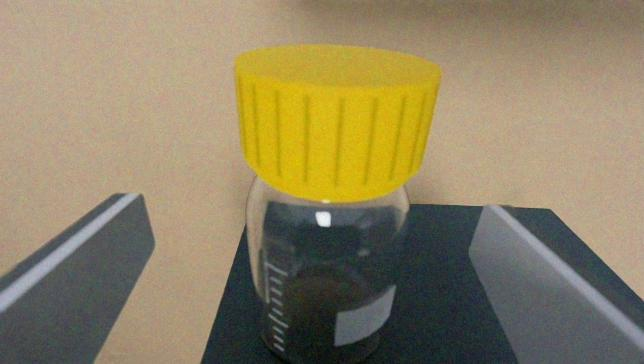

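Call:
move(target={"side": "right", "x": 0.312, "y": -0.369, "z": 1.239, "quat_wxyz": [0.5, -0.5, -0.5, 0.5]}, min_time_s=0.7, cameras=["right_wrist_camera"])

Scene clock: 198.63 s.
Joint torques (N m): left_arm=[-8.1 14.34 6.47 -0.13 -1 1.76 -0.03] | right_arm=[-14.17 -14.52 -8 -3.86 0.67 -0.48 0.19]
External joint torques (N m): left_arm=[-0.32 0.37 -1.02 -0.11 -0.06 0.04 -0.04] | right_arm=[-0.79 -0.11 2.96 0.61 -0.22 -0.12 0.2]
Wrist force (N): left_arm=[0.8 -5.0 1.0] | right_arm=[3.4 4.3 1.1]
Wrist torque (N m): left_arm=[0.19 0.10 -0.10] | right_arm=[-0.25 0.12 -0.32]
Wrist force, peak (N): left_arm=[0.9 -5.4 1.5] | right_arm=[3.7 4.6 1.6]
move: done
base_odometry: x=+3.416 y=+0.494 heading=+0.195
lidar_m: 0.41 0.43 0.60 1.31 2.13 3.11 5.43 3.04 2.43 1.54 0.59 0.43
base_status: not commanded
joint_positions: torso_squat_rad=+0.250 torso_shift_rad=+0.000 torso_pitch_rad=+0.000 torso_yaw_rad=+0.000 left_shoulder_pitch_rad=+0.053 left_shoulder_roll_rad=+2.009 left_shoulder_yaw_rad=-0.724 left_elbow_rad=-2.398 left_forearm_roll_rad=-0.925 left_wrist_pitch_rad=+1.071 left_hand_roll_rad=+1.010 left_gripper_m=+0.080 right_shoulder_pitch_rad=-0.195 right_shoulder_roll_rad=-1.122 right_shoulder_yaw_rad=+0.262 right_elbow_rad=-1.902 right_forearm_roll_rad=+0.267 right_wrist_pitch_rad=+0.487 right_hand_roll_rad=+0.185 right_gripper_m=+0.100 head_pan_rad=+0.000 head_tilt_rad=+0.350
joint_status: all done
wheel_motors_off: 0
motor_effort: left_wheel=+3(4) right_wheel=-3(4)
contact_limits: left_gripper_m 350 mA; right_gripper_m 350 mA
chest: x=-0.2280 y=-0.0003 z=+1.2682 quat_wxyz=(+1.000, +0.000, +0.000, +0.000) (m; base frame)
left_hand: x=+0.1651 y=+0.3849 z=+1.2502 quat_wxyz=(+0.500, +0.500, -0.500, -0.500) (m; base frame)
right_hand: x=+0.3117 y=-0.3691 z=+1.2391 quat_wxyz=(+0.500, -0.500, -0.500, +0.500) (m; base frame)
right_hand_status: reached (checked arc, planned for 0.7 s): 0 mm and 0.0 deg off.
pictures: right_wrist_camera
camera_calibration:
right_wrist_camera: T_world_to_cam=[[-0.0170839, -0.998518, 0.0516702, -0.431984], [-0.496293, -0.0363936, -0.867392, 1.24313], [0.867987, -0.040462, -0.494936, 0.399966], [0, 0, 0, 1]] pos_world=[0.262409, -0.369918, 1.29856]

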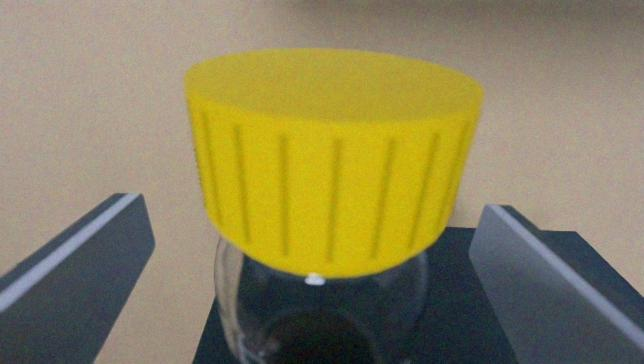

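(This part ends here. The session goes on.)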